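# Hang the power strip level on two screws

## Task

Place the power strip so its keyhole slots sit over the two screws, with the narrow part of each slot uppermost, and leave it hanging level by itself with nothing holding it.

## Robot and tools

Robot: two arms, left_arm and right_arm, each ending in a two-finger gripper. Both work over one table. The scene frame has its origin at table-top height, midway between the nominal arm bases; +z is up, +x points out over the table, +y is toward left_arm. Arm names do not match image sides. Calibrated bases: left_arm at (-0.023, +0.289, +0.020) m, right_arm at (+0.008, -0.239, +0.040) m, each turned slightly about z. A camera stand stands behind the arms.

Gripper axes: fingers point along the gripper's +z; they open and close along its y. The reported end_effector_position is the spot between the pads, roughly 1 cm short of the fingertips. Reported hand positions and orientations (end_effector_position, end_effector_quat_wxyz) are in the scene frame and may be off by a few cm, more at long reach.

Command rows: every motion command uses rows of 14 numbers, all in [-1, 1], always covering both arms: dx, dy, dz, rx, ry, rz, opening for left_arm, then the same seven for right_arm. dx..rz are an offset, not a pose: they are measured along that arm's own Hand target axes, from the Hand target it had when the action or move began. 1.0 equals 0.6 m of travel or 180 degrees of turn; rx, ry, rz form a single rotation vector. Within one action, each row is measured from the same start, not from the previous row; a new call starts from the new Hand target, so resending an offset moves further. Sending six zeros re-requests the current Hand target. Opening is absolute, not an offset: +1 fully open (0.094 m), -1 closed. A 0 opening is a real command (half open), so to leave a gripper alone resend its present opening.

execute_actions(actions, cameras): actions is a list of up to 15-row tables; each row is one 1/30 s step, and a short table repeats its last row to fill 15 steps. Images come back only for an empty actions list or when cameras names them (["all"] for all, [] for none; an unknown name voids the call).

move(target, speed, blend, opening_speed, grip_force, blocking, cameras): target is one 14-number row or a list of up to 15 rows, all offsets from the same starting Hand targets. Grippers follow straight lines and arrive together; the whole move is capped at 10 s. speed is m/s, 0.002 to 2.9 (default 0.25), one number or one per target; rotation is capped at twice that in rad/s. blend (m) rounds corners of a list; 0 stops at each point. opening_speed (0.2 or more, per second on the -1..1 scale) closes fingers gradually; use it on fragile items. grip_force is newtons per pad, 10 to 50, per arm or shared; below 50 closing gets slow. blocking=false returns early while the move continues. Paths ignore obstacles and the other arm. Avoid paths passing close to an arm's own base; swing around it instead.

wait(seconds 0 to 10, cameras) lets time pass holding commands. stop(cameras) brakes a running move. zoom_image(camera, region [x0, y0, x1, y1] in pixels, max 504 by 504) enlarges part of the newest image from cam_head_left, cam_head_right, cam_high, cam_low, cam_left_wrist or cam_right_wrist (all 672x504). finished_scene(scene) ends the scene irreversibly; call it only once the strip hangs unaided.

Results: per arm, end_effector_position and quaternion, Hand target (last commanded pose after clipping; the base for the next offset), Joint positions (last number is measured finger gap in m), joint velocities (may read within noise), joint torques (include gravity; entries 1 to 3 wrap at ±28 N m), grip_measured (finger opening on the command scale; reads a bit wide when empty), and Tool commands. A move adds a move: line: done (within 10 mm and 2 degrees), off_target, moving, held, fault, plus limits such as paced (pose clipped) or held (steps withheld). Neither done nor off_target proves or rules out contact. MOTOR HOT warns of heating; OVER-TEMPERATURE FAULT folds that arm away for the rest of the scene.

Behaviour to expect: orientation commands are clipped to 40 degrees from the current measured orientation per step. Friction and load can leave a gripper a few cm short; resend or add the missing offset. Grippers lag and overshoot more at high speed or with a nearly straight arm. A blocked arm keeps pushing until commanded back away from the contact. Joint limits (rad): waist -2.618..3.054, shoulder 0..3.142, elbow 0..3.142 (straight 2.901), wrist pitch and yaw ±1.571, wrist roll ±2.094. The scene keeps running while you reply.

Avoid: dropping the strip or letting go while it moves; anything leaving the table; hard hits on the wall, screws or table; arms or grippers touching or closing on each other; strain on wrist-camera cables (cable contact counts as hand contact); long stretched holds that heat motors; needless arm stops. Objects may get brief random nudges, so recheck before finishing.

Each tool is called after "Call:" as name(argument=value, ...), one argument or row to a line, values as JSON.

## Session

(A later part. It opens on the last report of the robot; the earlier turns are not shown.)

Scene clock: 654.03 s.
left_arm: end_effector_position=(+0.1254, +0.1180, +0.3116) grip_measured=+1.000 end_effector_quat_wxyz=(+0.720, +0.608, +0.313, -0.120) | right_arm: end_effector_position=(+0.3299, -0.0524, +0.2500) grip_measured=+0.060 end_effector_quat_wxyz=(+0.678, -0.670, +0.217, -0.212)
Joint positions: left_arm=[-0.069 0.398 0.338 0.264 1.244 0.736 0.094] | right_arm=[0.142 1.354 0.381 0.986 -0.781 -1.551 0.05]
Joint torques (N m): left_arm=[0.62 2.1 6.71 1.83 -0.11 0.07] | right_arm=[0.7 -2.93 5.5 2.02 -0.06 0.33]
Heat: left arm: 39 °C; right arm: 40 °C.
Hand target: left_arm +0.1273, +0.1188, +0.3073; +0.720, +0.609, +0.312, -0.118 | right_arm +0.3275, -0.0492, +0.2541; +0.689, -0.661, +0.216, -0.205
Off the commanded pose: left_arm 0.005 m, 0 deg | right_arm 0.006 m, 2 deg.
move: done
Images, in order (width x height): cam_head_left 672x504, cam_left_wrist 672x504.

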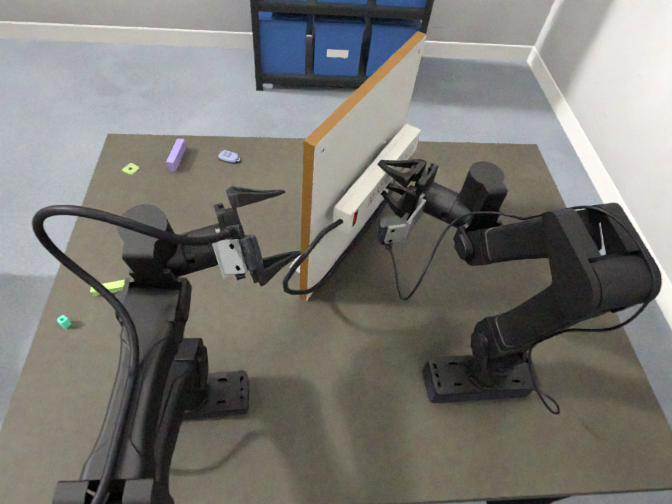

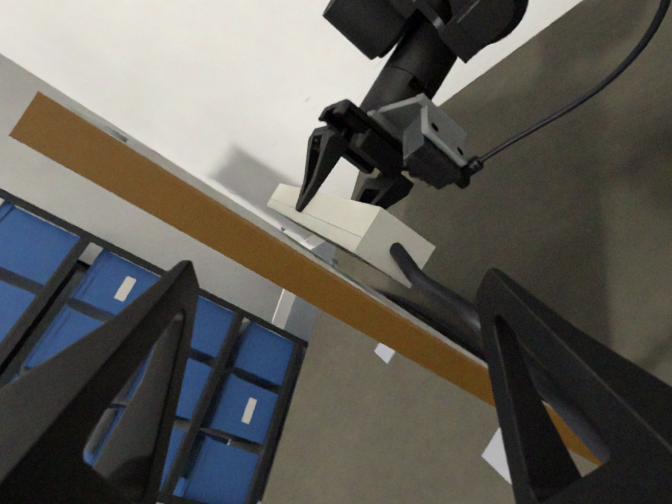

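Call:
move(
  target=[0,0,0,0,0,0,1, 0.0038,-0.009,0.0103,0,0,0,-0.3],
  cameras=["cam_left_wrist"],
  speed=0.05,
)

Call:
zoom_image(
  camera="cam_left_wrist",
  region=[250, 165, 450, 315],
)

Call:
zoom_image(
  camera="cam_left_wrist",
  region=[260, 175, 360, 250],
)

Call:
zoom_image(
  camera="cam_left_wrist",
  region=[320, 215, 450, 310],
)

Scene clock: 700.63 s.
left_arm: end_effector_position=(+0.1253, +0.1180, +0.3118) grip_measured=+1.000 end_effector_quat_wxyz=(+0.720, +0.608, +0.312, -0.120) | right_arm: end_effector_position=(+0.3295, -0.0501, +0.2479) grip_measured=+0.060 end_effector_quat_wxyz=(+0.676, -0.671, +0.220, -0.208)
Joint positions: left_arm=[-0.069 0.398 0.338 0.266 1.245 0.736 0.094] | right_arm=[0.153 1.354 0.381 0.975 -0.77 -1.551 0.05]
Joint torques (N m): left_arm=[0.62 2.11 6.67 1.81 -0.1 0.06] | right_arm=[0.76 -2.61 7.98 1.89 -0.09 0.33]
Heat: left arm: 37 °C; right arm: 40 °C.
Hand target: left_arm +0.1273, +0.1188, +0.3073; +0.720, +0.609, +0.312, -0.118 | right_arm +0.3329, -0.0456, +0.2597; +0.689, -0.661, +0.216, -0.205
Off the commanded pose: left_arm 0.005 m, 0 deg | right_arm 0.013 m, 2 deg.
move: off_target (right_arm)
Images, in order (width x height): cam_left_wrist 672x504.

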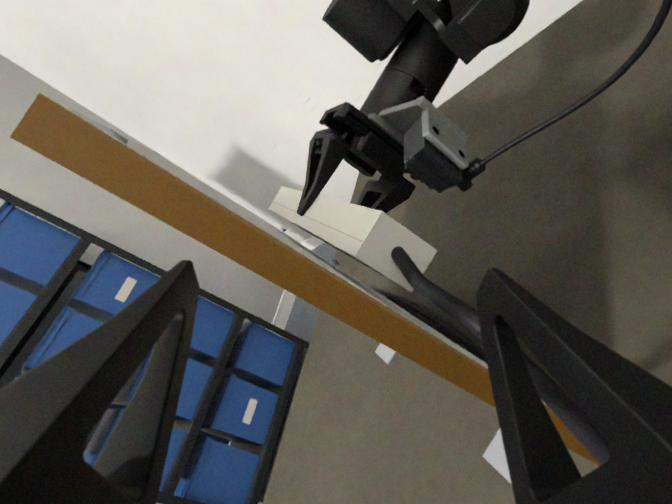

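Scaled by 2.520.

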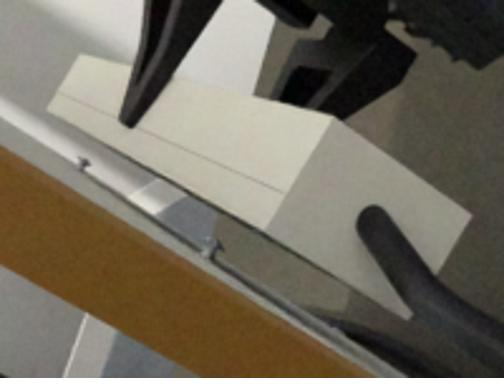

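Scaled by 5.040.

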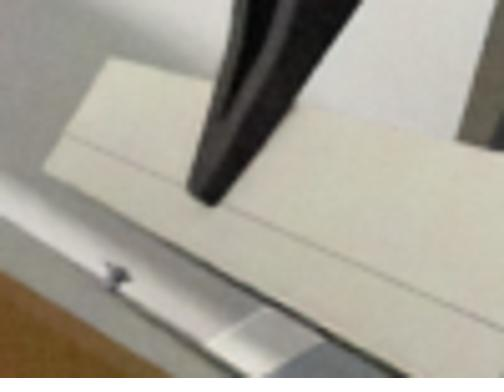

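Scaled by 3.877.

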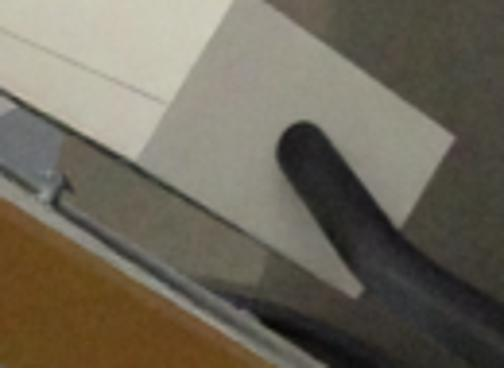

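Call:
move(
  target=[0,0,0,0,0,0,1, 0.0062,-0.0167,0,0,0,0,-0.3],
  cameras=[],
  speed=0.05,
)

Scene clock: 705.23 s.
left_arm: end_effector_position=(+0.1253, +0.1180, +0.3118) grip_measured=+1.000 end_effector_quat_wxyz=(+0.720, +0.608, +0.312, -0.120) | right_arm: end_effector_position=(+0.3308, -0.0499, +0.2399) grip_measured=+0.060 end_effector_quat_wxyz=(+0.668, -0.679, +0.236, -0.193)
Joint positions: left_arm=[-0.069 0.398 0.338 0.266 1.245 0.736 0.094] | right_arm=[0.153 1.354 0.39 0.918 -0.77 -1.55 0.05]
Joint torques (N m): left_arm=[0.62 2.11 6.65 1.81 -0.1 0.06] | right_arm=[-0.29 -5.04 9.57 1.86 -0.25 0.32]
Heat: left arm: 37 °C; right arm: 41 °C.
Hand target: left_arm +0.1273, +0.1188, +0.3073; +0.720, +0.609, +0.313, -0.118 | right_arm +0.3360, -0.0481, +0.2696; +0.689, -0.661, +0.216, -0.205
Off the commanded pose: left_arm 0.005 m, 0 deg | right_arm 0.030 m, 4 deg.
move: off_target (right_arm)
No camera images: "cameras" was empty.

Call:
move(
  target=[
    [0,0,0,0,0,0,1, -0.0083,-0.0673,-0.0065,0,0,0,-0.3],
    [0,0,0,0,0,0,1, -0.006,0.016,-0.0092,0,0,0,-0.3],
  ],
  cameras=["cam_left_wrist"],
  speed=0.08,
)

Call:
zoom_image(
  camera="cam_left_wrist",
  region=[250, 165, 450, 315],
)

Call:
zoom_image(
  camera="cam_left_wrist",
  region=[260, 175, 360, 250],
)

Call:
zoom_image(
  camera="cam_left_wrist",
  region=[320, 215, 450, 310],
)

Scene clock: 717.37 s.
left_arm: end_effector_position=(+0.1253, +0.1180, +0.3118) grip_measured=+1.000 end_effector_quat_wxyz=(+0.720, +0.608, +0.312, -0.120) | right_arm: end_effector_position=(+0.3313, -0.0504, +0.2554) grip_measured=+0.060 end_effector_quat_wxyz=(+0.678, -0.670, +0.217, -0.212)
Joint positions: left_arm=[-0.069 0.398 0.338 0.266 1.245 0.736 0.094] | right_arm=[0.15 1.338 0.4 0.949 -0.773 -1.552 0.05]
Joint torques (N m): left_arm=[0.62 2.13 6.67 1.81 -0.09 0.05] | right_arm=[-0.34 -2.82 5.75 2.04 -0.21 0.34]
Heat: left arm: 37 °C; right arm: 43 °C.
Hand target: left_arm +0.1273, +0.1188, +0.3073; +0.720, +0.609, +0.313, -0.118 | right_arm +0.3298, -0.0502, +0.2599; +0.689, -0.661, +0.215, -0.205
Off the commanded pose: left_arm 0.005 m, 0 deg | right_arm 0.005 m, 2 deg.
move: done
Images, in order (width x height): cam_left_wrist 672x504.

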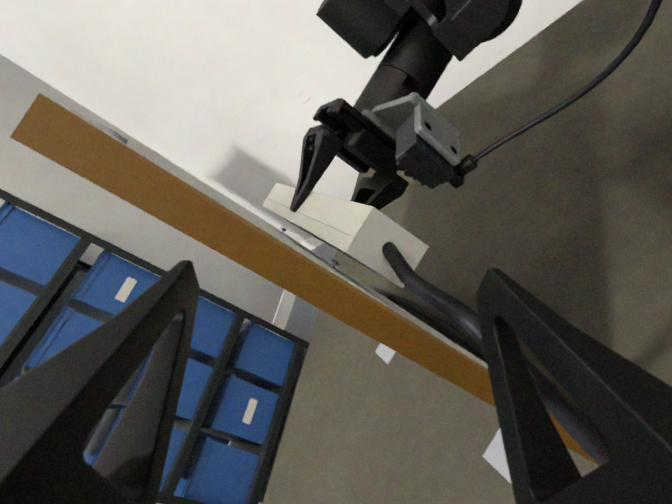

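Scaled by 2.520.

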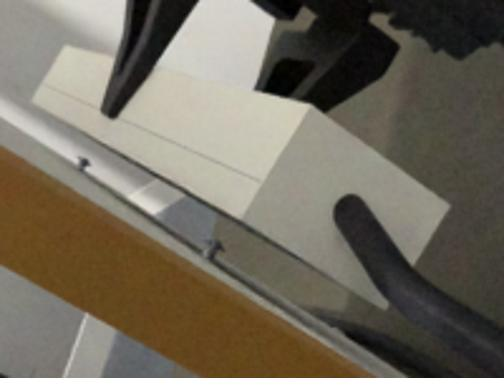

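Scaled by 5.040.

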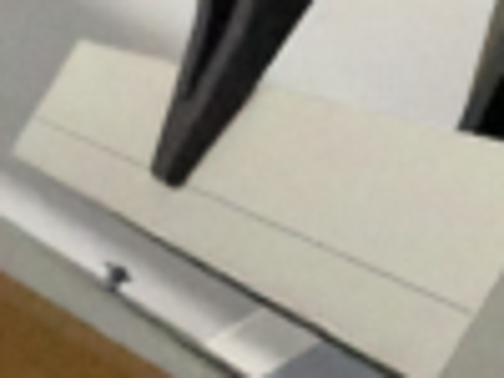

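Scaled by 3.877.

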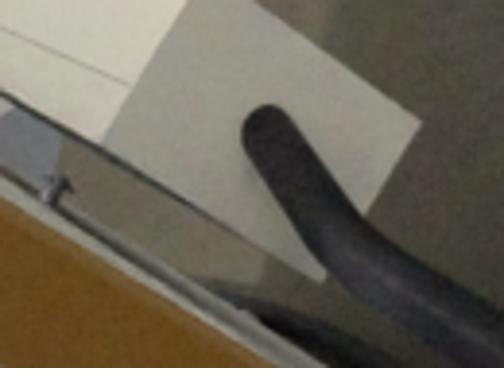

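Call:
move(
  target=[
    [0,0,0,0,0,0,1, -0.01,-0.05,0,0,0,0,-0.3],
    [0,0,0,0,0,0,1, 0.0042,0,0,0,0,0,-0.3],
  ],
  cameras=[],
  speed=0.08,
)

Scene clock: 732.93 s.
left_arm: end_effector_position=(+0.1253, +0.1180, +0.3118) grip_measured=+1.000 end_effector_quat_wxyz=(+0.720, +0.608, +0.312, -0.120) | right_arm: end_effector_position=(+0.3333, -0.0516, +0.2555) grip_measured=+0.060 end_effector_quat_wxyz=(+0.678, -0.670, +0.217, -0.211)
Joint positions: left_arm=[-0.069 0.398 0.338 0.266 1.245 0.736 0.094] | right_arm=[0.143 1.347 0.406 0.953 -0.781 -1.551 0.05]
Joint torques (N m): left_arm=[0.61 2.13 6.67 1.81 -0.1 0.06] | right_arm=[-0.4 -2.88 5.7 2.08 -0.2 0.33]
Heat: left arm: 37 °C; right arm: 42 °C.
Hand target: left_arm +0.1273, +0.1188, +0.3073; +0.720, +0.609, +0.313, -0.118 | right_arm +0.3319, -0.0515, +0.2599; +0.689, -0.661, +0.216, -0.205
Off the commanded pose: left_arm 0.005 m, 0 deg | right_arm 0.005 m, 2 deg.
move: done
No camera images: "cameras" was empty.

Call:
move(
  target=[-0.1222,0.173,0.0533,-0.1851,0.1157,-0.2796,1, 0,0,0,0,0,0,-0.3],
  cameras=["cam_left_wrist"],
  speed=0.15,
)

Call:
zoom_image(
  camera="cam_left_wrist",
  region=[300, 150, 384, 234],
)

Call:
zoom_image(
  camera="cam_left_wrist",
  region=[300, 260, 400, 360],
)

Call:
zoom_image(
  camera="cam_left_wrist",
  region=[310, 310, 394, 394],
)

Scene clock: 746.53 s.
left_arm: end_effector_position=(+0.1381, +0.0938, +0.4279) grip_measured=+1.000 end_effector_quat_wxyz=(+0.676, +0.217, +0.675, -0.201) | right_arm: end_effector_position=(+0.3333, -0.0516, +0.2558) grip_measured=+0.060 end_effector_quat_wxyz=(+0.678, -0.670, +0.217, -0.212)
Joint positions: left_arm=[-1.507 0.648 0.96 -0.322 -0.848 0.015 0.094] | right_arm=[0.143 1.347 0.406 0.954 -0.781 -1.551 0.05]
Joint torques (N m): left_arm=[-0.7 1.11 10.03 1.87 -0.14 -0.13] | right_arm=[-0.39 -2.91 5.71 2.04 -0.21 0.33]
Heat: left arm: 38 °C; right arm: 41 °C.
Hand target: left_arm +0.1373, +0.0971, +0.4360; +0.676, +0.208, +0.676, -0.209 | right_arm +0.3319, -0.0516, +0.2600; +0.689, -0.661, +0.215, -0.205
Off the commanded pose: left_arm 0.009 m, 1 deg | right_arm 0.004 m, 2 deg.
move: done
Images, in order (width x height): cam_left_wrist 672x504.

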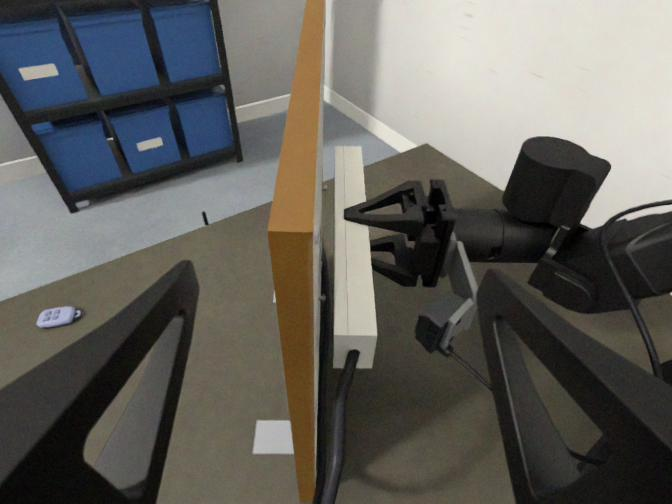

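Scaled by 6.000.

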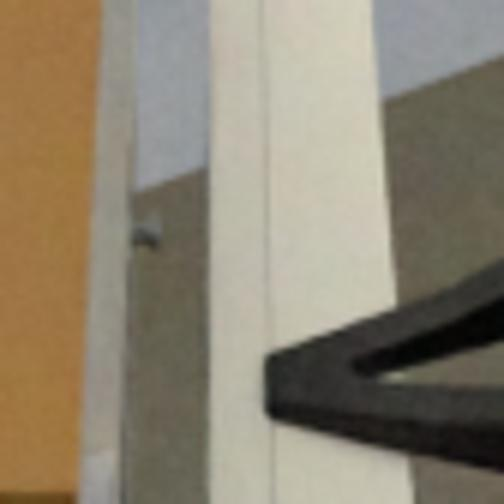

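Scaled by 5.040.

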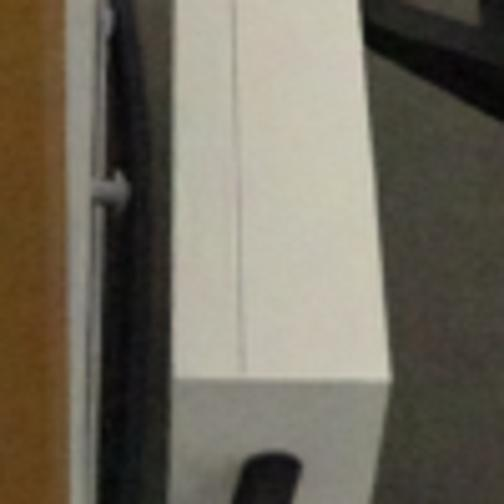

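Scaled by 6.000.

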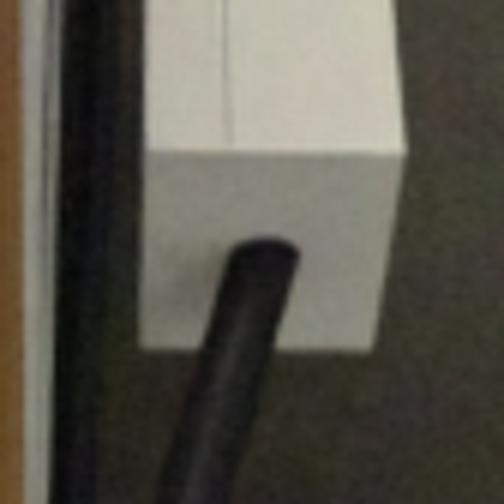

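Call:
zoom_image(
  camera="cam_left_wrist",
  region=[310, 130, 380, 200],
)

Scaled by 7.200.

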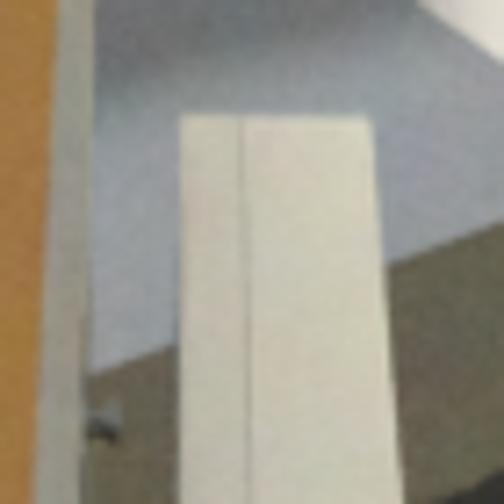

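Call:
move(
  target=[0,0,0,0,0,0,1, 0,0,0.0133,0,0,0,-0.3],
  cameras=["cam_left_wrist"],
  speed=0.03,
)

Call:
zoom_image(
  camera="cam_left_wrist",
  region=[290, 130, 410, 250],
)

Call:
zoom_image(
  camera="cam_left_wrist",
  region=[290, 260, 410, 380],
)

Scene clock: 769.43 s.
left_arm: end_effector_position=(+0.1381, +0.0938, +0.4278) grip_measured=+1.000 end_effector_quat_wxyz=(+0.675, +0.217, +0.676, -0.201) | right_arm: end_effector_position=(+0.3353, -0.0490, +0.2479) grip_measured=+0.060 end_effector_quat_wxyz=(+0.675, -0.673, +0.223, -0.205)
Joint positions: left_arm=[-1.507 0.648 0.96 -0.323 -0.848 0.014 0.094] | right_arm=[0.153 1.373 0.406 0.959 -0.771 -1.551 0.05]
Joint torques (N m): left_arm=[-0.7 1.11 10.06 1.85 -0.13 -0.14] | right_arm=[0.73 -3.14 7.06 2.04 -0.07 0.33]
Heat: left arm: 39 °C; right arm: 42 °C.
Hand target: left_arm +0.1372, +0.0970, +0.4360; +0.676, +0.208, +0.676, -0.209 | right_arm +0.3365, -0.0450, +0.2602; +0.689, -0.661, +0.216, -0.205
Off the commanded pose: left_arm 0.009 m, 1 deg | right_arm 0.013 m, 2 deg.
move: off_target (right_arm)
Images, in order (width x height): cam_left_wrist 672x504.

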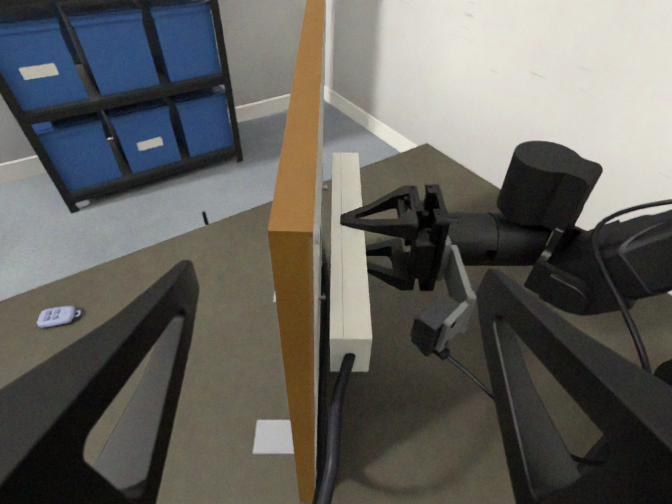

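Scaled by 4.200.

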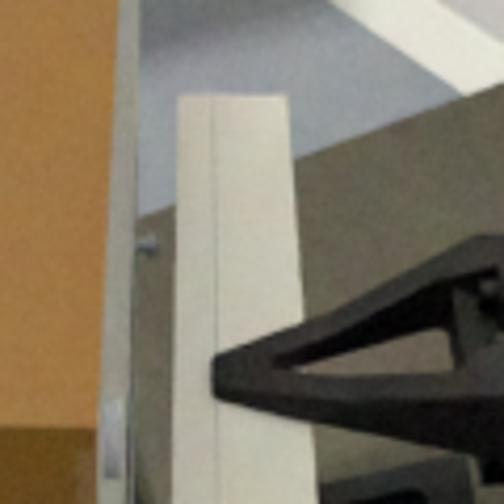

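Scaled by 4.200.

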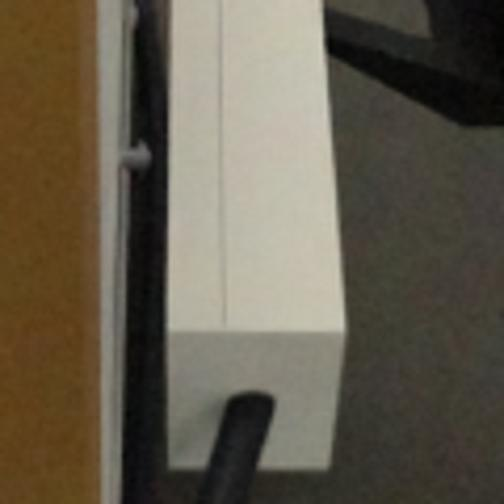

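Call:
move(
  target=[
    [0,0,0,0,0,0,1, -0.0042,-0.067,-0.0112,0,0,0,-0.3],
    [0,0,0,0,0,0,1, -0.0007,-0.0268,-0.0033,0,-0.0025,0,-0.3],
  ],
  cameras=["cam_left_wrist"],
  speed=0.08,
)

Call:
zoom_image(
  camera="cam_left_wrist",
  region=[290, 130, 410, 250],
)

Call:
zoom_image(
  camera="cam_left_wrist",
  region=[290, 260, 410, 380],
)

Scene clock: 790.57 s.
left_arm: end_effector_position=(+0.1381, +0.0938, +0.4278) grip_measured=+1.000 end_effector_quat_wxyz=(+0.675, +0.217, +0.676, -0.201) | right_arm: end_effector_position=(+0.3371, -0.0503, +0.2684) grip_measured=+0.060 end_effector_quat_wxyz=(+0.677, -0.671, +0.221, -0.209)
Joint positions: left_arm=[-1.507 0.648 0.96 -0.323 -0.848 0.014 0.094] | right_arm=[0.147 1.311 0.454 0.86 -0.775 -1.55 0.05]
Joint torques (N m): left_arm=[-0.69 1.11 10.03 1.86 -0.13 -0.14] | right_arm=[0.29 -2.99 6.53 2.02 -0.24 0.32]
Heat: left arm: 39 °C; right arm: 42 °C.
Hand target: left_arm +0.1372, +0.0970, +0.4360; +0.676, +0.208, +0.676, -0.209 | right_arm +0.3350, -0.0471, +0.2763; +0.690, -0.662, +0.213, -0.202
Off the commanded pose: left_arm 0.009 m, 1 deg | right_arm 0.009 m, 2 deg.
move: done
Images, in order (width x height): cam_left_wrist 672x504.

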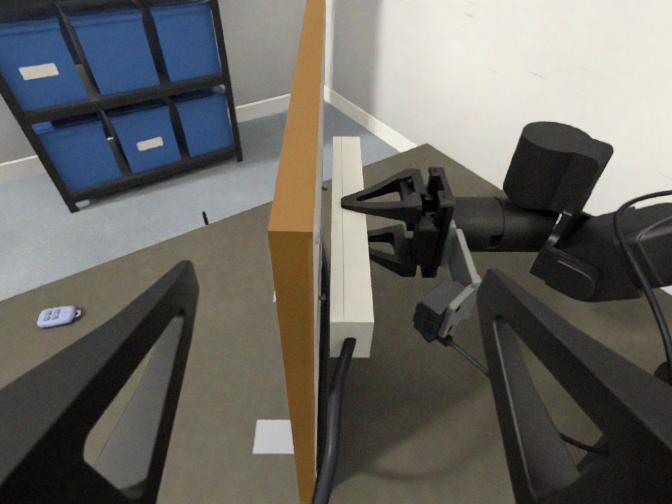

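Scaled by 4.200.

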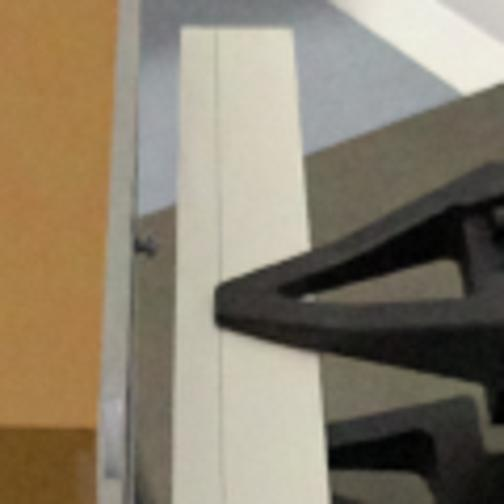

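Scaled by 4.200.

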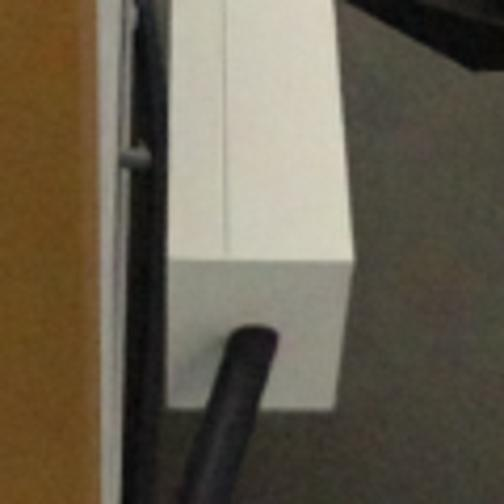

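Call:
move(
  target=[0,0,0,0,0,0,1, -0.0037,0.0057,0.015,0,0,-0.0045,-0.3],
  cameras=["cam_left_wrist"],
  speed=0.03,
)

Call:
zoom_image(
  camera="cam_left_wrist",
  region=[290, 130, 410, 250],
)

Call:
zoom_image(
  camera="cam_left_wrist",
  region=[290, 260, 410, 380],
)

Scene clock: 807.33 s.
left_arm: end_effector_position=(+0.1381, +0.0938, +0.4278) grip_measured=+1.000 end_effector_quat_wxyz=(+0.675, +0.217, +0.676, -0.201) | right_arm: end_effector_position=(+0.3373, -0.0436, +0.2627) grip_measured=+0.060 end_effector_quat_wxyz=(+0.676, -0.674, +0.219, -0.203)
Joint positions: left_arm=[-1.507 0.648 0.96 -0.323 -0.848 0.014 0.094] | right_arm=[0.168 1.338 0.454 0.878 -0.765 -1.552 0.05]
Joint torques (N m): left_arm=[-0.72 1.13 10.04 1.86 -0.13 -0.14] | right_arm=[1.29 -2.69 7.04 2.13 0.06 0.22]
Heat: left arm: 40 °C; right arm: 42 °C.
Hand target: left_arm +0.1372, +0.0970, +0.4360; +0.676, +0.208, +0.676, -0.209 | right_arm +0.3382, -0.0382, +0.2733; +0.689, -0.663, +0.208, -0.207
Off the commanded pose: left_arm 0.009 m, 1 deg | right_arm 0.012 m, 2 deg.
move: off_target (right_arm)
Images, in order (width x height): cam_left_wrist 672x504.

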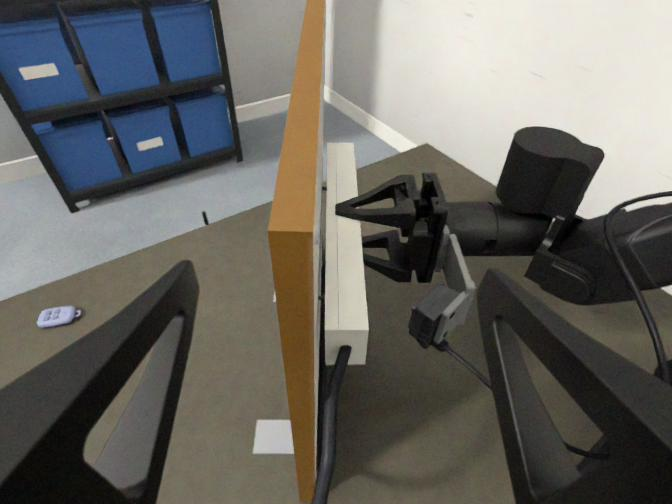

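Scaled by 4.200.

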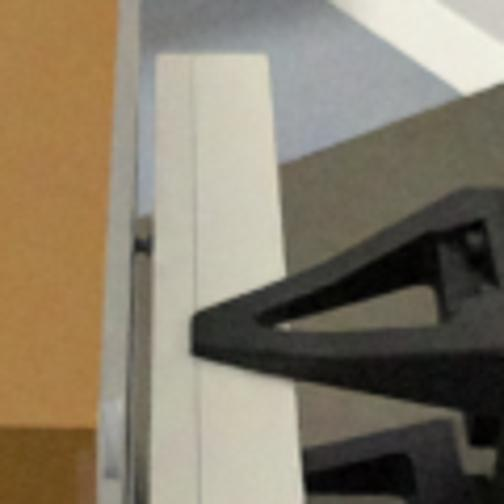

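Scaled by 4.200.

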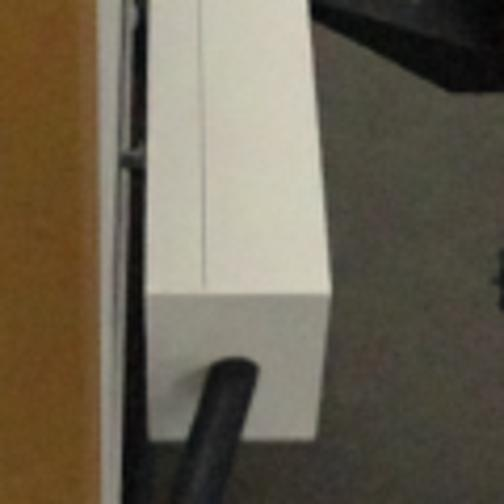

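Call:
execute_actions(
  actions=[],
  cameras=["cam_left_wrist"],
)

Scene clock: 829.43 s.
left_arm: end_effector_position=(+0.1381, +0.0938, +0.4278) grip_measured=+1.000 end_effector_quat_wxyz=(+0.675, +0.217, +0.676, -0.201) | right_arm: end_effector_position=(+0.3373, -0.0436, +0.2627) grip_measured=+0.060 end_effector_quat_wxyz=(+0.676, -0.674, +0.219, -0.203)
Joint positions: left_arm=[-1.507 0.648 0.96 -0.323 -0.848 0.014 0.094] | right_arm=[0.168 1.338 0.454 0.878 -0.765 -1.552 0.05]
Joint velocities: within noise
Joint torques (N m): left_arm=[-0.7 1.11 10.04 1.86 -0.13 -0.15] | right_arm=[1.31 -2.63 7.04 2.13 0.05 0.22]
Heat: left arm: 40 °C; right arm: 43 °C.
Hand target: left_arm +0.1372, +0.0970, +0.4360; +0.676, +0.208, +0.676, -0.209 | right_arm +0.3382, -0.0382, +0.2733; +0.689, -0.663, +0.208, -0.207
Tool commands: left_gripper/opening=+1.0 right_gripper/opening=-0.3
Off the commanded pose: left_arm 0.009 m, 1 deg | right_arm 0.012 m, 2 deg.
Images, in order (width x height): cam_left_wrist 672x504.

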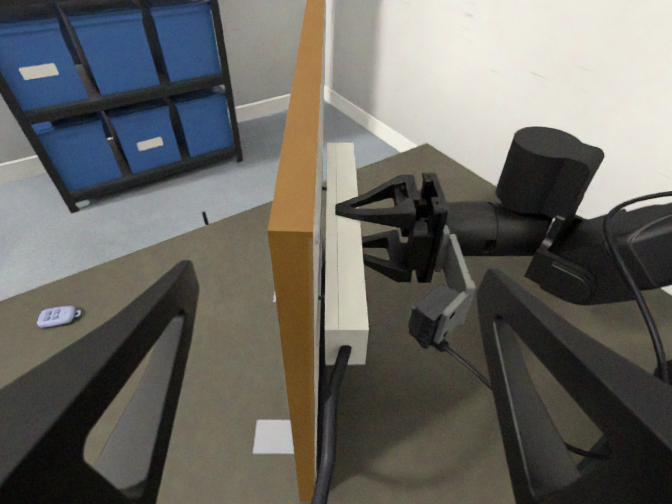

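Call:
move(
  target=[0,0,0,0,0,0,1, 0.0017,0.005,0,0,0,0,-0.3],
  speed=0.01,
)

Call:
move(
  target=[0,0,0,0,0,0,1, 0,0.004,0,0,0,0,-0.3],
  speed=0.01,
)

Call:
move(
  target=[0,0,0,0,0,0,1, 0,0.004,0,0,0,0,-0.3],
  speed=0.01,
)

Scene clock: 835.80 s.
left_arm: end_effector_position=(+0.1381, +0.0938, +0.4278) grip_measured=+1.000 end_effector_quat_wxyz=(+0.675, +0.217, +0.676, -0.201) | right_arm: end_effector_position=(+0.3375, -0.0437, +0.2624) grip_measured=+0.060 end_effector_quat_wxyz=(+0.678, -0.672, +0.218, -0.204)
Joint positions: left_arm=[-1.507 0.648 0.96 -0.323 -0.848 0.014 0.094] | right_arm=[0.168 1.347 0.45 0.901 -0.767 -1.546 0.05]
Joint torques (N m): left_arm=[-0.7 1.11 10.04 1.86 -0.13 -0.15] | right_arm=[1.14 -2.24 6.99 2.08 0.05 0.14]
Heat: left arm: 40 °C; right arm: 43 °C.
Hand target: left_arm +0.1372, +0.0970, +0.4360; +0.676, +0.208, +0.676, -0.209 | right_arm +0.3391, -0.0387, +0.2702; +0.689, -0.663, +0.208, -0.207
Off the commanded pose: left_arm 0.009 m, 1 deg | right_arm 0.009 m, 2 deg.
move: done

Scene clock: 836.67 s.
left_arm: end_effector_position=(+0.1381, +0.0938, +0.4278) grip_measured=+1.000 end_effector_quat_wxyz=(+0.675, +0.217, +0.676, -0.201) | right_arm: end_effector_position=(+0.3376, -0.0438, +0.2621) grip_measured=+0.060 end_effector_quat_wxyz=(+0.681, -0.669, +0.217, -0.204)
Joint positions: left_arm=[-1.507 0.648 0.96 -0.323 -0.848 0.014 0.094] | right_arm=[0.167 1.356 0.445 0.924 -0.767 -1.54 0.05]
Joint torques (N m): left_arm=[-0.7 1.13 10.04 1.86 -0.13 -0.15] | right_arm=[1.21 -2.17 6.89 2.02 0.06 0.11]
Heat: left arm: 40 °C; right arm: 43 °C.
Hand target: left_arm +0.1372, +0.0970, +0.4360; +0.676, +0.208, +0.676, -0.209 | right_arm +0.3392, -0.0387, +0.2678; +0.688, -0.663, +0.208, -0.207
Off the commanded pose: left_arm 0.009 m, 1 deg | right_arm 0.008 m, 2 deg.
move: done

Scene clock: 837.50 s.
left_arm: end_effector_position=(+0.1381, +0.0938, +0.4278) grip_measured=+1.000 end_effector_quat_wxyz=(+0.675, +0.217, +0.676, -0.201) | right_arm: end_effector_position=(+0.3374, -0.0438, +0.2617) grip_measured=+0.060 end_effector_quat_wxyz=(+0.683, -0.667, +0.216, -0.205)
Joint positions: left_arm=[-1.507 0.648 0.96 -0.323 -0.848 0.014 0.094] | right_arm=[0.167 1.364 0.439 0.947 -0.768 -1.534 0.05]
Joint torques (N m): left_arm=[-0.7 1.13 10.04 1.85 -0.13 -0.14] | right_arm=[1.25 -2.13 6.89 1.93 0.07 0.08]
Heat: left arm: 40 °C; right arm: 43 °C.
Hand target: left_arm +0.1372, +0.0970, +0.4360; +0.676, +0.208, +0.676, -0.209 | right_arm +0.3391, -0.0386, +0.2653; +0.688, -0.663, +0.208, -0.207
Off the commanded pose: left_arm 0.009 m, 1 deg | right_arm 0.007 m, 1 deg.
move: done

Call:
move(
  target=[0,0,0,0,0,0,1, 0,0.004,0,0,0,0,-0.3],
  speed=0.01,
)

Call:
move(
  target=[0,0,0,0,0,0,1, 0,0.004,0,0,0,0,-0.3],
  speed=0.01,
)

Call:
move(
  target=[0,0,0,0,0,0,1, 0,0.004,0,0,0,0,-0.3],
  speed=0.01,
  cameras=["cam_left_wrist"],
)

Scene clock: 845.77 s.
left_arm: end_effector_position=(+0.1381, +0.0938, +0.4278) grip_measured=+1.000 end_effector_quat_wxyz=(+0.675, +0.217, +0.676, -0.201) | right_arm: end_effector_position=(+0.3375, -0.0439, +0.2610) grip_measured=+0.060 end_effector_quat_wxyz=(+0.684, -0.666, +0.213, -0.207)
Joint positions: left_arm=[-1.507 0.648 0.96 -0.323 -0.848 0.014 0.094] | right_arm=[0.166 1.373 0.434 0.97 -0.769 -1.534 0.05]
Joint torques (N m): left_arm=[-0.7 1.13 10.04 1.85 -0.13 -0.15] | right_arm=[1.31 -2.03 6.74 1.9 0.09 0.07]
Heat: left arm: 40 °C; right arm: 43 °C.
Hand target: left_arm +0.1372, +0.0970, +0.4360; +0.676, +0.208, +0.676, -0.209 | right_arm +0.3392, -0.0385, +0.2628; +0.688, -0.663, +0.208, -0.207
Off the commanded pose: left_arm 0.009 m, 1 deg | right_arm 0.006 m, 1 deg.
move: done

Scene clock: 846.53 s.
left_arm: end_effector_position=(+0.1381, +0.0938, +0.4278) grip_measured=+1.000 end_effector_quat_wxyz=(+0.675, +0.217, +0.676, -0.201) | right_arm: end_effector_position=(+0.3374, -0.0438, +0.2603) grip_measured=+0.060 end_effector_quat_wxyz=(+0.685, -0.665, +0.210, -0.210)
Joint positions: left_arm=[-1.507 0.648 0.96 -0.323 -0.848 0.014 0.094] | right_arm=[0.166 1.382 0.429 0.991 -0.769 -1.536 0.05]
Joint torques (N m): left_arm=[-0.7 1.11 10.06 1.86 -0.13 -0.14] | right_arm=[1.35 -2.13 6.6 1.79 0.12 0.09]
Heat: left arm: 40 °C; right arm: 43 °C.
Hand target: left_arm +0.1372, +0.0970, +0.4360; +0.676, +0.208, +0.676, -0.209 | right_arm +0.3392, -0.0384, +0.2606; +0.689, -0.663, +0.208, -0.207
Off the commanded pose: left_arm 0.009 m, 1 deg | right_arm 0.006 m, 1 deg.
move: done

Scene clock: 847.33 s.
left_arm: end_effector_position=(+0.1381, +0.0938, +0.4278) grip_measured=+1.000 end_effector_quat_wxyz=(+0.675, +0.217, +0.676, -0.201) | right_arm: end_effector_position=(+0.3374, -0.0438, +0.2595) grip_measured=+0.060 end_effector_quat_wxyz=(+0.687, -0.664, +0.207, -0.212)
Joint positions: left_arm=[-1.507 0.648 0.96 -0.323 -0.848 0.014 0.094] | right_arm=[0.166 1.392 0.424 1.013 -0.769 -1.536 0.05]
Joint torques (N m): left_arm=[-0.69 1.11 10.04 1.85 -0.13 -0.14] | right_arm=[1.37 -2.03 6.54 1.77 0.11 0.07]
Heat: left arm: 40 °C; right arm: 43 °C.
Hand target: left_arm +0.1372, +0.0970, +0.4360; +0.676, +0.208, +0.676, -0.209 | right_arm +0.3392, -0.0384, +0.2582; +0.688, -0.663, +0.208, -0.207
Off the commanded pose: left_arm 0.009 m, 1 deg | right_arm 0.006 m, 1 deg.
move: done
Images, in order (width x height): cam_left_wrist 672x504.

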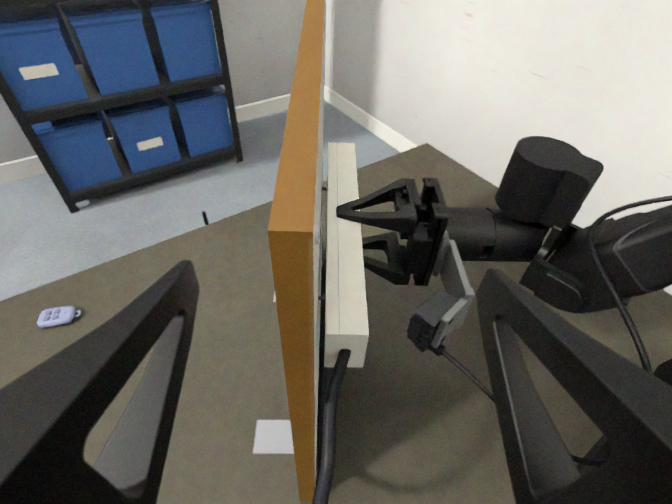

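Call:
move(
  target=[0,0,0,0,0,0,1, 0,0.003,0,0,0,0,-0.3],
  speed=0.01,
)

Call:
move(
  target=[0,0,0,0,0,0,1, 0,0.003,0,0,0,0,-0.3],
  speed=0.01,
)

Call:
move(
  target=[0,0,0,0,0,0,1, 0,0.003,0,0,0,0,-0.3],
  speed=0.01,
)

Call:
move(
  target=[0,0,0,0,0,0,1, 0,0.003,0,0,0,0,-0.3],
  speed=0.01,
)

Scene clock: 856.13 s.
left_arm: end_effector_position=(+0.1381, +0.0938, +0.4278) grip_measured=+1.000 end_effector_quat_wxyz=(+0.675, +0.217, +0.676, -0.201) | right_arm: end_effector_position=(+0.3382, -0.0436, +0.2582) grip_measured=+0.060 end_effector_quat_wxyz=(+0.686, -0.664, +0.204, -0.217)
Joint positions: left_arm=[-1.507 0.648 0.96 -0.323 -0.848 0.014 0.094] | right_arm=[0.168 1.402 0.423 1.028 -0.767 -1.546 0.05]
Joint torques (N m): left_arm=[-0.69 1.11 10.04 1.85 -0.13 -0.15] | right_arm=[1.31 -2.29 6.42 1.7 0.09 0.16]
Heat: left arm: 40 °C; right arm: 42 °C.
Hand target: left_arm +0.1372, +0.0970, +0.4360; +0.676, +0.208, +0.676, -0.209 | right_arm +0.3391, -0.0382, +0.2564; +0.689, -0.663, +0.208, -0.207
Off the commanded pose: left_arm 0.009 m, 1 deg | right_arm 0.006 m, 1 deg.
move: done

Scene clock: 856.87 s.
left_arm: end_effector_position=(+0.1381, +0.0938, +0.4278) grip_measured=+1.000 end_effector_quat_wxyz=(+0.675, +0.217, +0.676, -0.201) | right_arm: end_effector_position=(+0.3384, -0.0434, +0.2577) grip_measured=+0.060 end_effector_quat_wxyz=(+0.686, -0.664, +0.202, -0.219)
Joint positions: left_arm=[-1.507 0.648 0.96 -0.323 -0.848 0.014 0.094] | right_arm=[0.168 1.408 0.421 1.038 -0.767 -1.549 0.05]
Joint torques (N m): left_arm=[-0.7 1.11 10.06 1.85 -0.13 -0.15] | right_arm=[1.33 -2.18 6.22 1.69 0.09 0.19]
Heat: left arm: 40 °C; right arm: 42 °C.
Hand target: left_arm +0.1372, +0.0970, +0.4360; +0.676, +0.208, +0.676, -0.209 | right_arm +0.3392, -0.0382, +0.2545; +0.688, -0.663, +0.208, -0.207
Off the commanded pose: left_arm 0.009 m, 1 deg | right_arm 0.006 m, 2 deg.
move: done

Scene clock: 857.67 s.
left_arm: end_effector_position=(+0.1381, +0.0938, +0.4278) grip_measured=+1.000 end_effector_quat_wxyz=(+0.675, +0.217, +0.676, -0.201) | right_arm: end_effector_position=(+0.3383, -0.0435, +0.2576) grip_measured=+0.060 end_effector_quat_wxyz=(+0.688, -0.662, +0.201, -0.220)
Joint positions: left_arm=[-1.507 0.648 0.96 -0.323 -0.848 0.014 0.094] | right_arm=[0.168 1.415 0.418 1.056 -0.767 -1.545 0.05]
Joint torques (N m): left_arm=[-0.7 1.13 10.04 1.85 -0.13 -0.14] | right_arm=[1.33 -2.15 6.09 1.67 0.12 0.16]
Heat: left arm: 40 °C; right arm: 42 °C.
Hand target: left_arm +0.1372, +0.0970, +0.4360; +0.676, +0.208, +0.676, -0.209 | right_arm +0.3392, -0.0381, +0.2528; +0.688, -0.663, +0.208, -0.207
Off the commanded pose: left_arm 0.009 m, 1 deg | right_arm 0.007 m, 2 deg.
move: done

Scene clock: 858.47 s.
left_arm: end_effector_position=(+0.1381, +0.0938, +0.4278) grip_measured=+1.000 end_effector_quat_wxyz=(+0.675, +0.217, +0.676, -0.201) | right_arm: end_effector_position=(+0.3383, -0.0434, +0.2574) grip_measured=+0.060 end_effector_quat_wxyz=(+0.689, -0.661, +0.200, -0.220)
Joint positions: left_arm=[-1.507 0.648 0.96 -0.323 -0.848 0.014 0.094] | right_arm=[0.168 1.422 0.415 1.072 -0.768 -1.541 0.05]
Joint torques (N m): left_arm=[-0.7 1.11 10.04 1.85 -0.13 -0.14] | right_arm=[1.36 -2.1 6.02 1.61 0.14 0.12]
Heat: left arm: 40 °C; right arm: 42 °C.
Hand target: left_arm +0.1372, +0.0970, +0.4360; +0.676, +0.208, +0.676, -0.209 | right_arm +0.3392, -0.0381, +0.2510; +0.689, -0.663, +0.208, -0.207
Off the commanded pose: left_arm 0.009 m, 1 deg | right_arm 0.008 m, 2 deg.
move: done

Call:
execute_actions(
  actions=[],
  cameras=["cam_left_wrist"],
)

Call:
zoom_image(
  camera="cam_left_wrist",
  region=[290, 130, 410, 250],
)

Call:
zoom_image(
  camera="cam_left_wrist",
  region=[290, 260, 410, 380],
)

Scene clock: 864.70 s.
left_arm: end_effector_position=(+0.1381, +0.0938, +0.4278) grip_measured=+1.000 end_effector_quat_wxyz=(+0.675, +0.217, +0.676, -0.201) | right_arm: end_effector_position=(+0.3383, -0.0434, +0.2573) grip_measured=+0.060 end_effector_quat_wxyz=(+0.689, -0.661, +0.200, -0.220)
Joint positions: left_arm=[-1.507 0.648 0.96 -0.323 -0.848 0.014 0.094] | right_arm=[0.168 1.423 0.415 1.072 -0.768 -1.541 0.05]
Joint velocities: within noise
Joint torques (N m): left_arm=[-0.7 1.11 10.04 1.86 -0.13 -0.14] | right_arm=[1.37 -2.19 5.97 1.58 0.12 0.12]
Heat: left arm: 40 °C; right arm: 42 °C.
Hand target: left_arm +0.1372, +0.0970, +0.4360; +0.676, +0.208, +0.676, -0.209 | right_arm +0.3393, -0.0380, +0.2509; +0.688, -0.663, +0.208, -0.207
Tool commands: left_gripper/opening=+1.0 right_gripper/opening=-0.3
Off the commanded pose: left_arm 0.009 m, 1 deg | right_arm 0.008 m, 2 deg.
Images, in order (width x height): cam_left_wrist 672x504.

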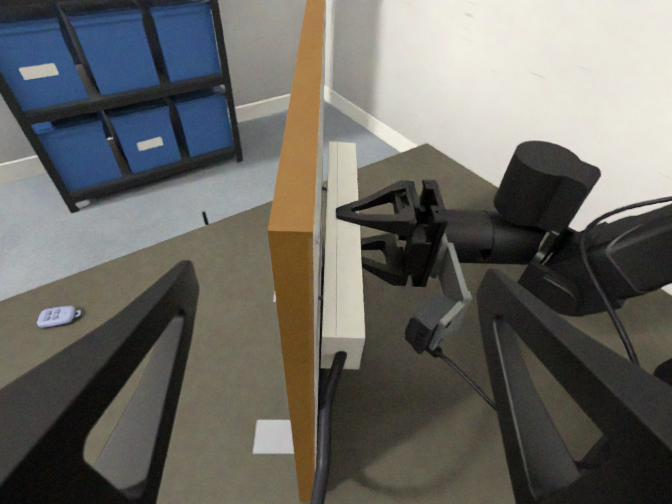

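Scaled by 4.200.

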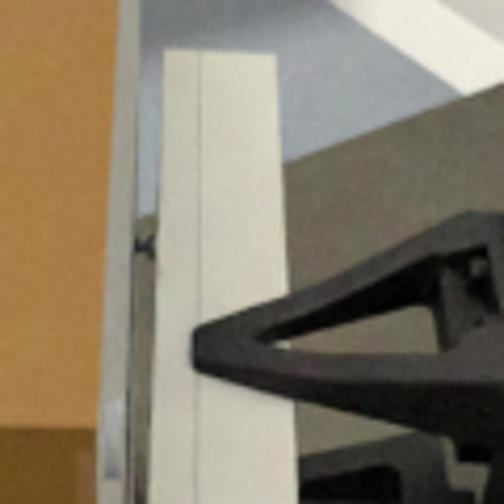

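Scaled by 4.200.

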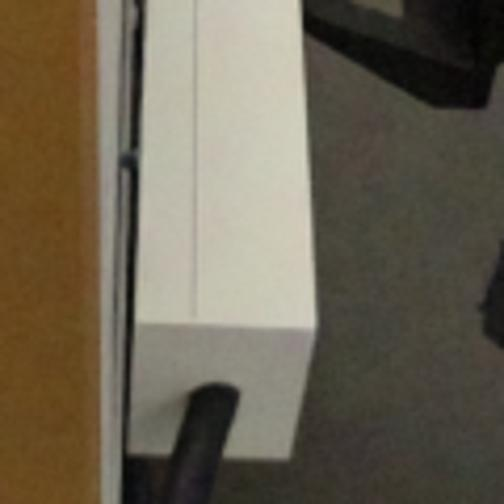

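Call:
move(
  target=[0,0,0,0,0,0,1, 0,0,-0.004,0,0,0,-0.3],
  speed=0.01,
)

Call:
move(
  target=[0,0,0,0,0,0,1, 0,0,-0.003,0,0,0,-0.3],
  speed=0.01,
  cameras=["cam_left_wrist"],
)

Call:
zoom_image(
  camera="cam_left_wrist",
  region=[290, 130, 410, 250],
)

Call:
zoom_image(
  camera="cam_left_wrist",
  region=[290, 260, 410, 380],
)

Scene clock: 886.87 s.
left_arm: end_effector_position=(+0.1381, +0.0938, +0.4278) grip_measured=+1.000 end_effector_quat_wxyz=(+0.675, +0.217, +0.676, -0.201) | right_arm: end_effector_position=(+0.3382, -0.0434, +0.2572) grip_measured=+0.060 end_effector_quat_wxyz=(+0.689, -0.661, +0.200, -0.220)
Joint positions: left_arm=[-1.507 0.648 0.96 -0.323 -0.848 0.014 0.094] | right_arm=[0.168 1.423 0.414 1.074 -0.768 -1.541 0.05]
Joint torques (N m): left_arm=[-0.69 1.13 10.04 1.86 -0.13 -0.14] | right_arm=[0.84 -2.69 5.64 1.59 0.05 0.13]
Heat: left arm: 41 °C; right arm: 42 °C.
Hand target: left_arm +0.1372, +0.0970, +0.4360; +0.676, +0.208, +0.676, -0.209 | right_arm +0.3379, -0.0400, +0.2508; +0.688, -0.663, +0.208, -0.207
Off the commanded pose: left_arm 0.009 m, 1 deg | right_arm 0.007 m, 2 deg.
move: done

Scene clock: 887.57 s.
left_arm: end_effector_position=(+0.1381, +0.0938, +0.4278) grip_measured=+1.000 end_effector_quat_wxyz=(+0.675, +0.217, +0.676, -0.201) | right_arm: end_effector_position=(+0.3382, -0.0434, +0.2572) grip_measured=+0.060 end_effector_quat_wxyz=(+0.689, -0.661, +0.200, -0.220)
Joint positions: left_arm=[-1.507 0.648 0.96 -0.323 -0.848 0.014 0.094] | right_arm=[0.168 1.423 0.414 1.074 -0.768 -1.541 0.05]
Joint torques (N m): left_arm=[-0.69 1.14 10.04 1.85 -0.13 -0.15] | right_arm=[0.38 -3.08 5.26 1.58 -0.01 0.12]
Heat: left arm: 41 °C; right arm: 42 °C.
Hand target: left_arm +0.1372, +0.0970, +0.4360; +0.676, +0.208, +0.676, -0.209 | right_arm +0.3369, -0.0415, +0.2508; +0.688, -0.663, +0.208, -0.207
Off the commanded pose: left_arm 0.009 m, 1 deg | right_arm 0.007 m, 2 deg.
move: done
Images, in order (width x height): cam_left_wrist 672x504.

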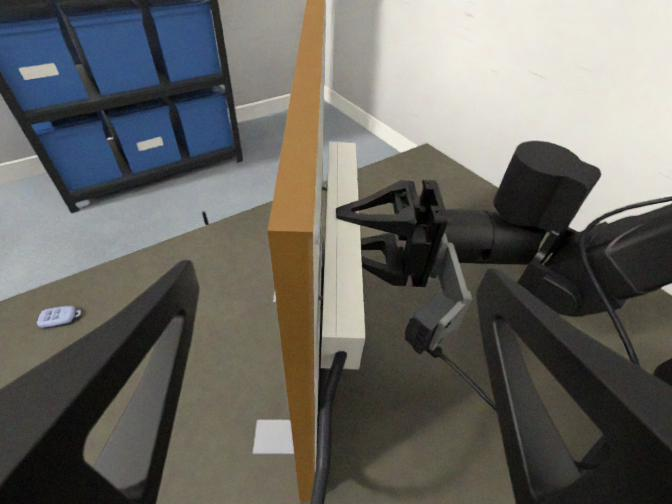

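Scaled by 4.200.

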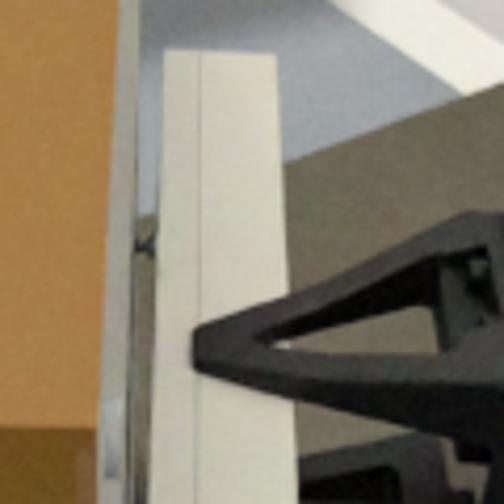

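Scaled by 4.200.

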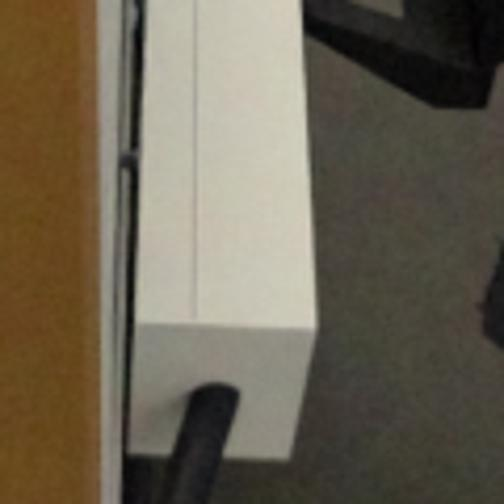

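Call:
move(
  target=[0,0,0,0,0,0,1, 0,0,-0.004,0,0,0,-0.3],
  speed=0.01,
)

Call:
move(
  target=[0,0,0,0,0,0,1, 0,0,-0.003,0,0,0,-0.3],
  speed=0.01,
)

Scene clock: 891.23 s.
left_arm: end_effector_position=(+0.1381, +0.0938, +0.4278) grip_measured=+1.000 end_effector_quat_wxyz=(+0.675, +0.217, +0.676, -0.201) | right_arm: end_effector_position=(+0.3379, -0.0433, +0.2571) grip_measured=+0.060 end_effector_quat_wxyz=(+0.689, -0.661, +0.199, -0.220)
Joint positions: left_arm=[-1.507 0.648 0.96 -0.323 -0.848 0.014 0.094] | right_arm=[0.168 1.423 0.413 1.075 -0.769 -1.541 0.05]
Joint torques (N m): left_arm=[-0.7 1.13 10.04 1.86 -0.13 -0.15] | right_arm=[-0.17 -3.64 4.89 1.57 -0.09 0.13]
Heat: left arm: 41 °C; right arm: 42 °C.
Hand target: left_arm +0.1372, +0.0970, +0.4360; +0.676, +0.208, +0.676, -0.209 | right_arm +0.3355, -0.0435, +0.2507; +0.688, -0.663, +0.208, -0.207
Off the commanded pose: left_arm 0.009 m, 1 deg | right_arm 0.007 m, 2 deg.
move: done

Scene clock: 892.20 s.
left_arm: end_effector_position=(+0.1381, +0.0938, +0.4278) grip_measured=+1.000 end_effector_quat_wxyz=(+0.675, +0.217, +0.676, -0.201) | right_arm: end_effector_position=(+0.3368, -0.0442, +0.2466) grip_measured=+0.060 end_effector_quat_wxyz=(+0.681, -0.669, +0.210, -0.210)
Joint positions: left_arm=[-1.507 0.648 0.96 -0.323 -0.848 0.014 0.094] | right_arm=[0.166 1.423 0.403 1.042 -0.77 -1.55 0.05]
Joint torques (N m): left_arm=[-0.7 1.13 10.04 1.86 -0.13 -0.15] | right_arm=[-0.42 -4.16 5.34 1.9 -0.16 0.21]
Heat: left arm: 41 °C; right arm: 42 °C.
Hand target: left_arm +0.1372, +0.0970, +0.4360; +0.676, +0.208, +0.676, -0.209 | right_arm +0.3345, -0.0450, +0.2505; +0.688, -0.663, +0.208, -0.207
Off the commanded pose: left_arm 0.009 m, 1 deg | right_arm 0.005 m, 1 deg.
move: done

Call:
execute_actions(
  actions=[],
  cameras=["cam_left_wrist"],
)

Call:
zoom_image(
  camera="cam_left_wrist",
  region=[290, 130, 410, 250],
)

Call:
zoom_image(
  camera="cam_left_wrist",
  region=[290, 260, 410, 380],
)

Scene clock: 895.43 s.
left_arm: end_effector_position=(+0.1381, +0.0938, +0.4278) grip_measured=+1.000 end_effector_quat_wxyz=(+0.675, +0.217, +0.676, -0.201) | right_arm: end_effector_position=(+0.3368, -0.0442, +0.2465) grip_measured=+0.060 end_effector_quat_wxyz=(+0.681, -0.669, +0.211, -0.210)
Joint positions: left_arm=[-1.507 0.648 0.96 -0.323 -0.848 0.014 0.094] | right_arm=[0.166 1.423 0.403 1.041 -0.77 -1.55 0.05]
Joint velocities: within noise
Joint torques (N m): left_arm=[-0.69 1.13 10.03 1.85 -0.12 -0.15] | right_arm=[-0.47 -4.04 5.31 1.89 -0.17 0.2]
Heat: left arm: 41 °C; right arm: 42 °C.
Hand target: left_arm +0.1372, +0.0970, +0.4360; +0.676, +0.208, +0.676, -0.209 | right_arm +0.3345, -0.0450, +0.2505; +0.688, -0.663, +0.208, -0.207
Tool commands: left_gripper/opening=+1.0 right_gripper/opening=-0.3
Off the commanded pose: left_arm 0.009 m, 1 deg | right_arm 0.005 m, 1 deg.
Images, in order (width x height): cam_left_wrist 672x504.

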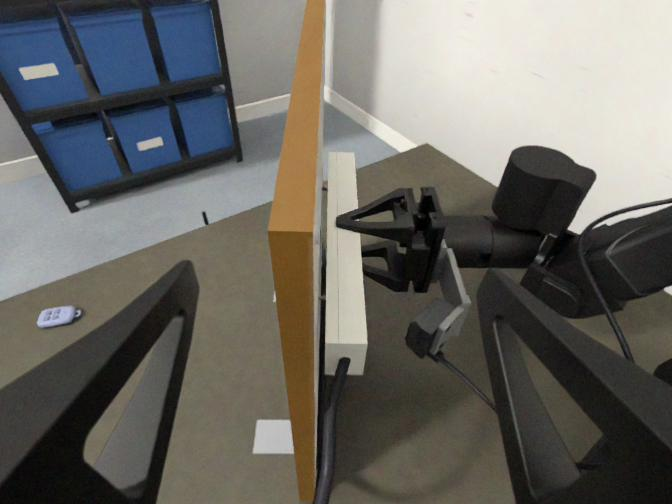

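Scaled by 4.200.

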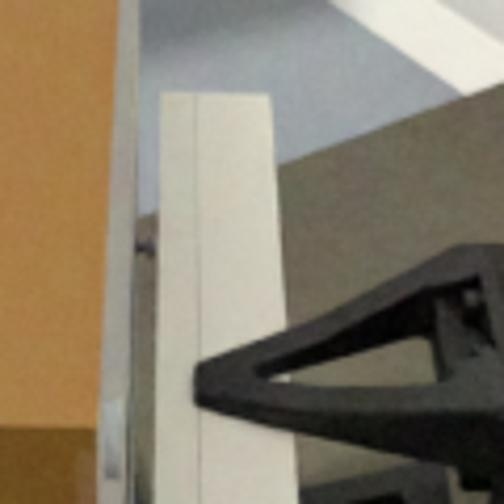

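Scaled by 4.200.

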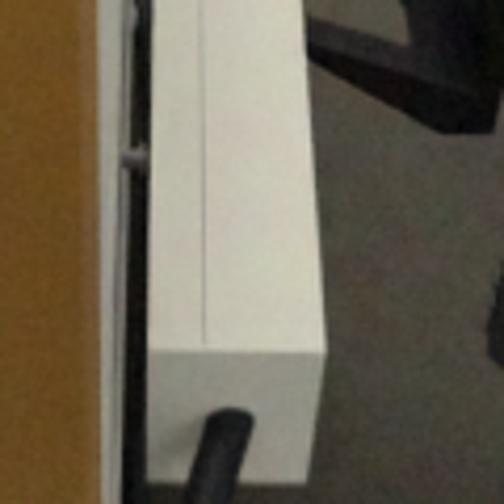

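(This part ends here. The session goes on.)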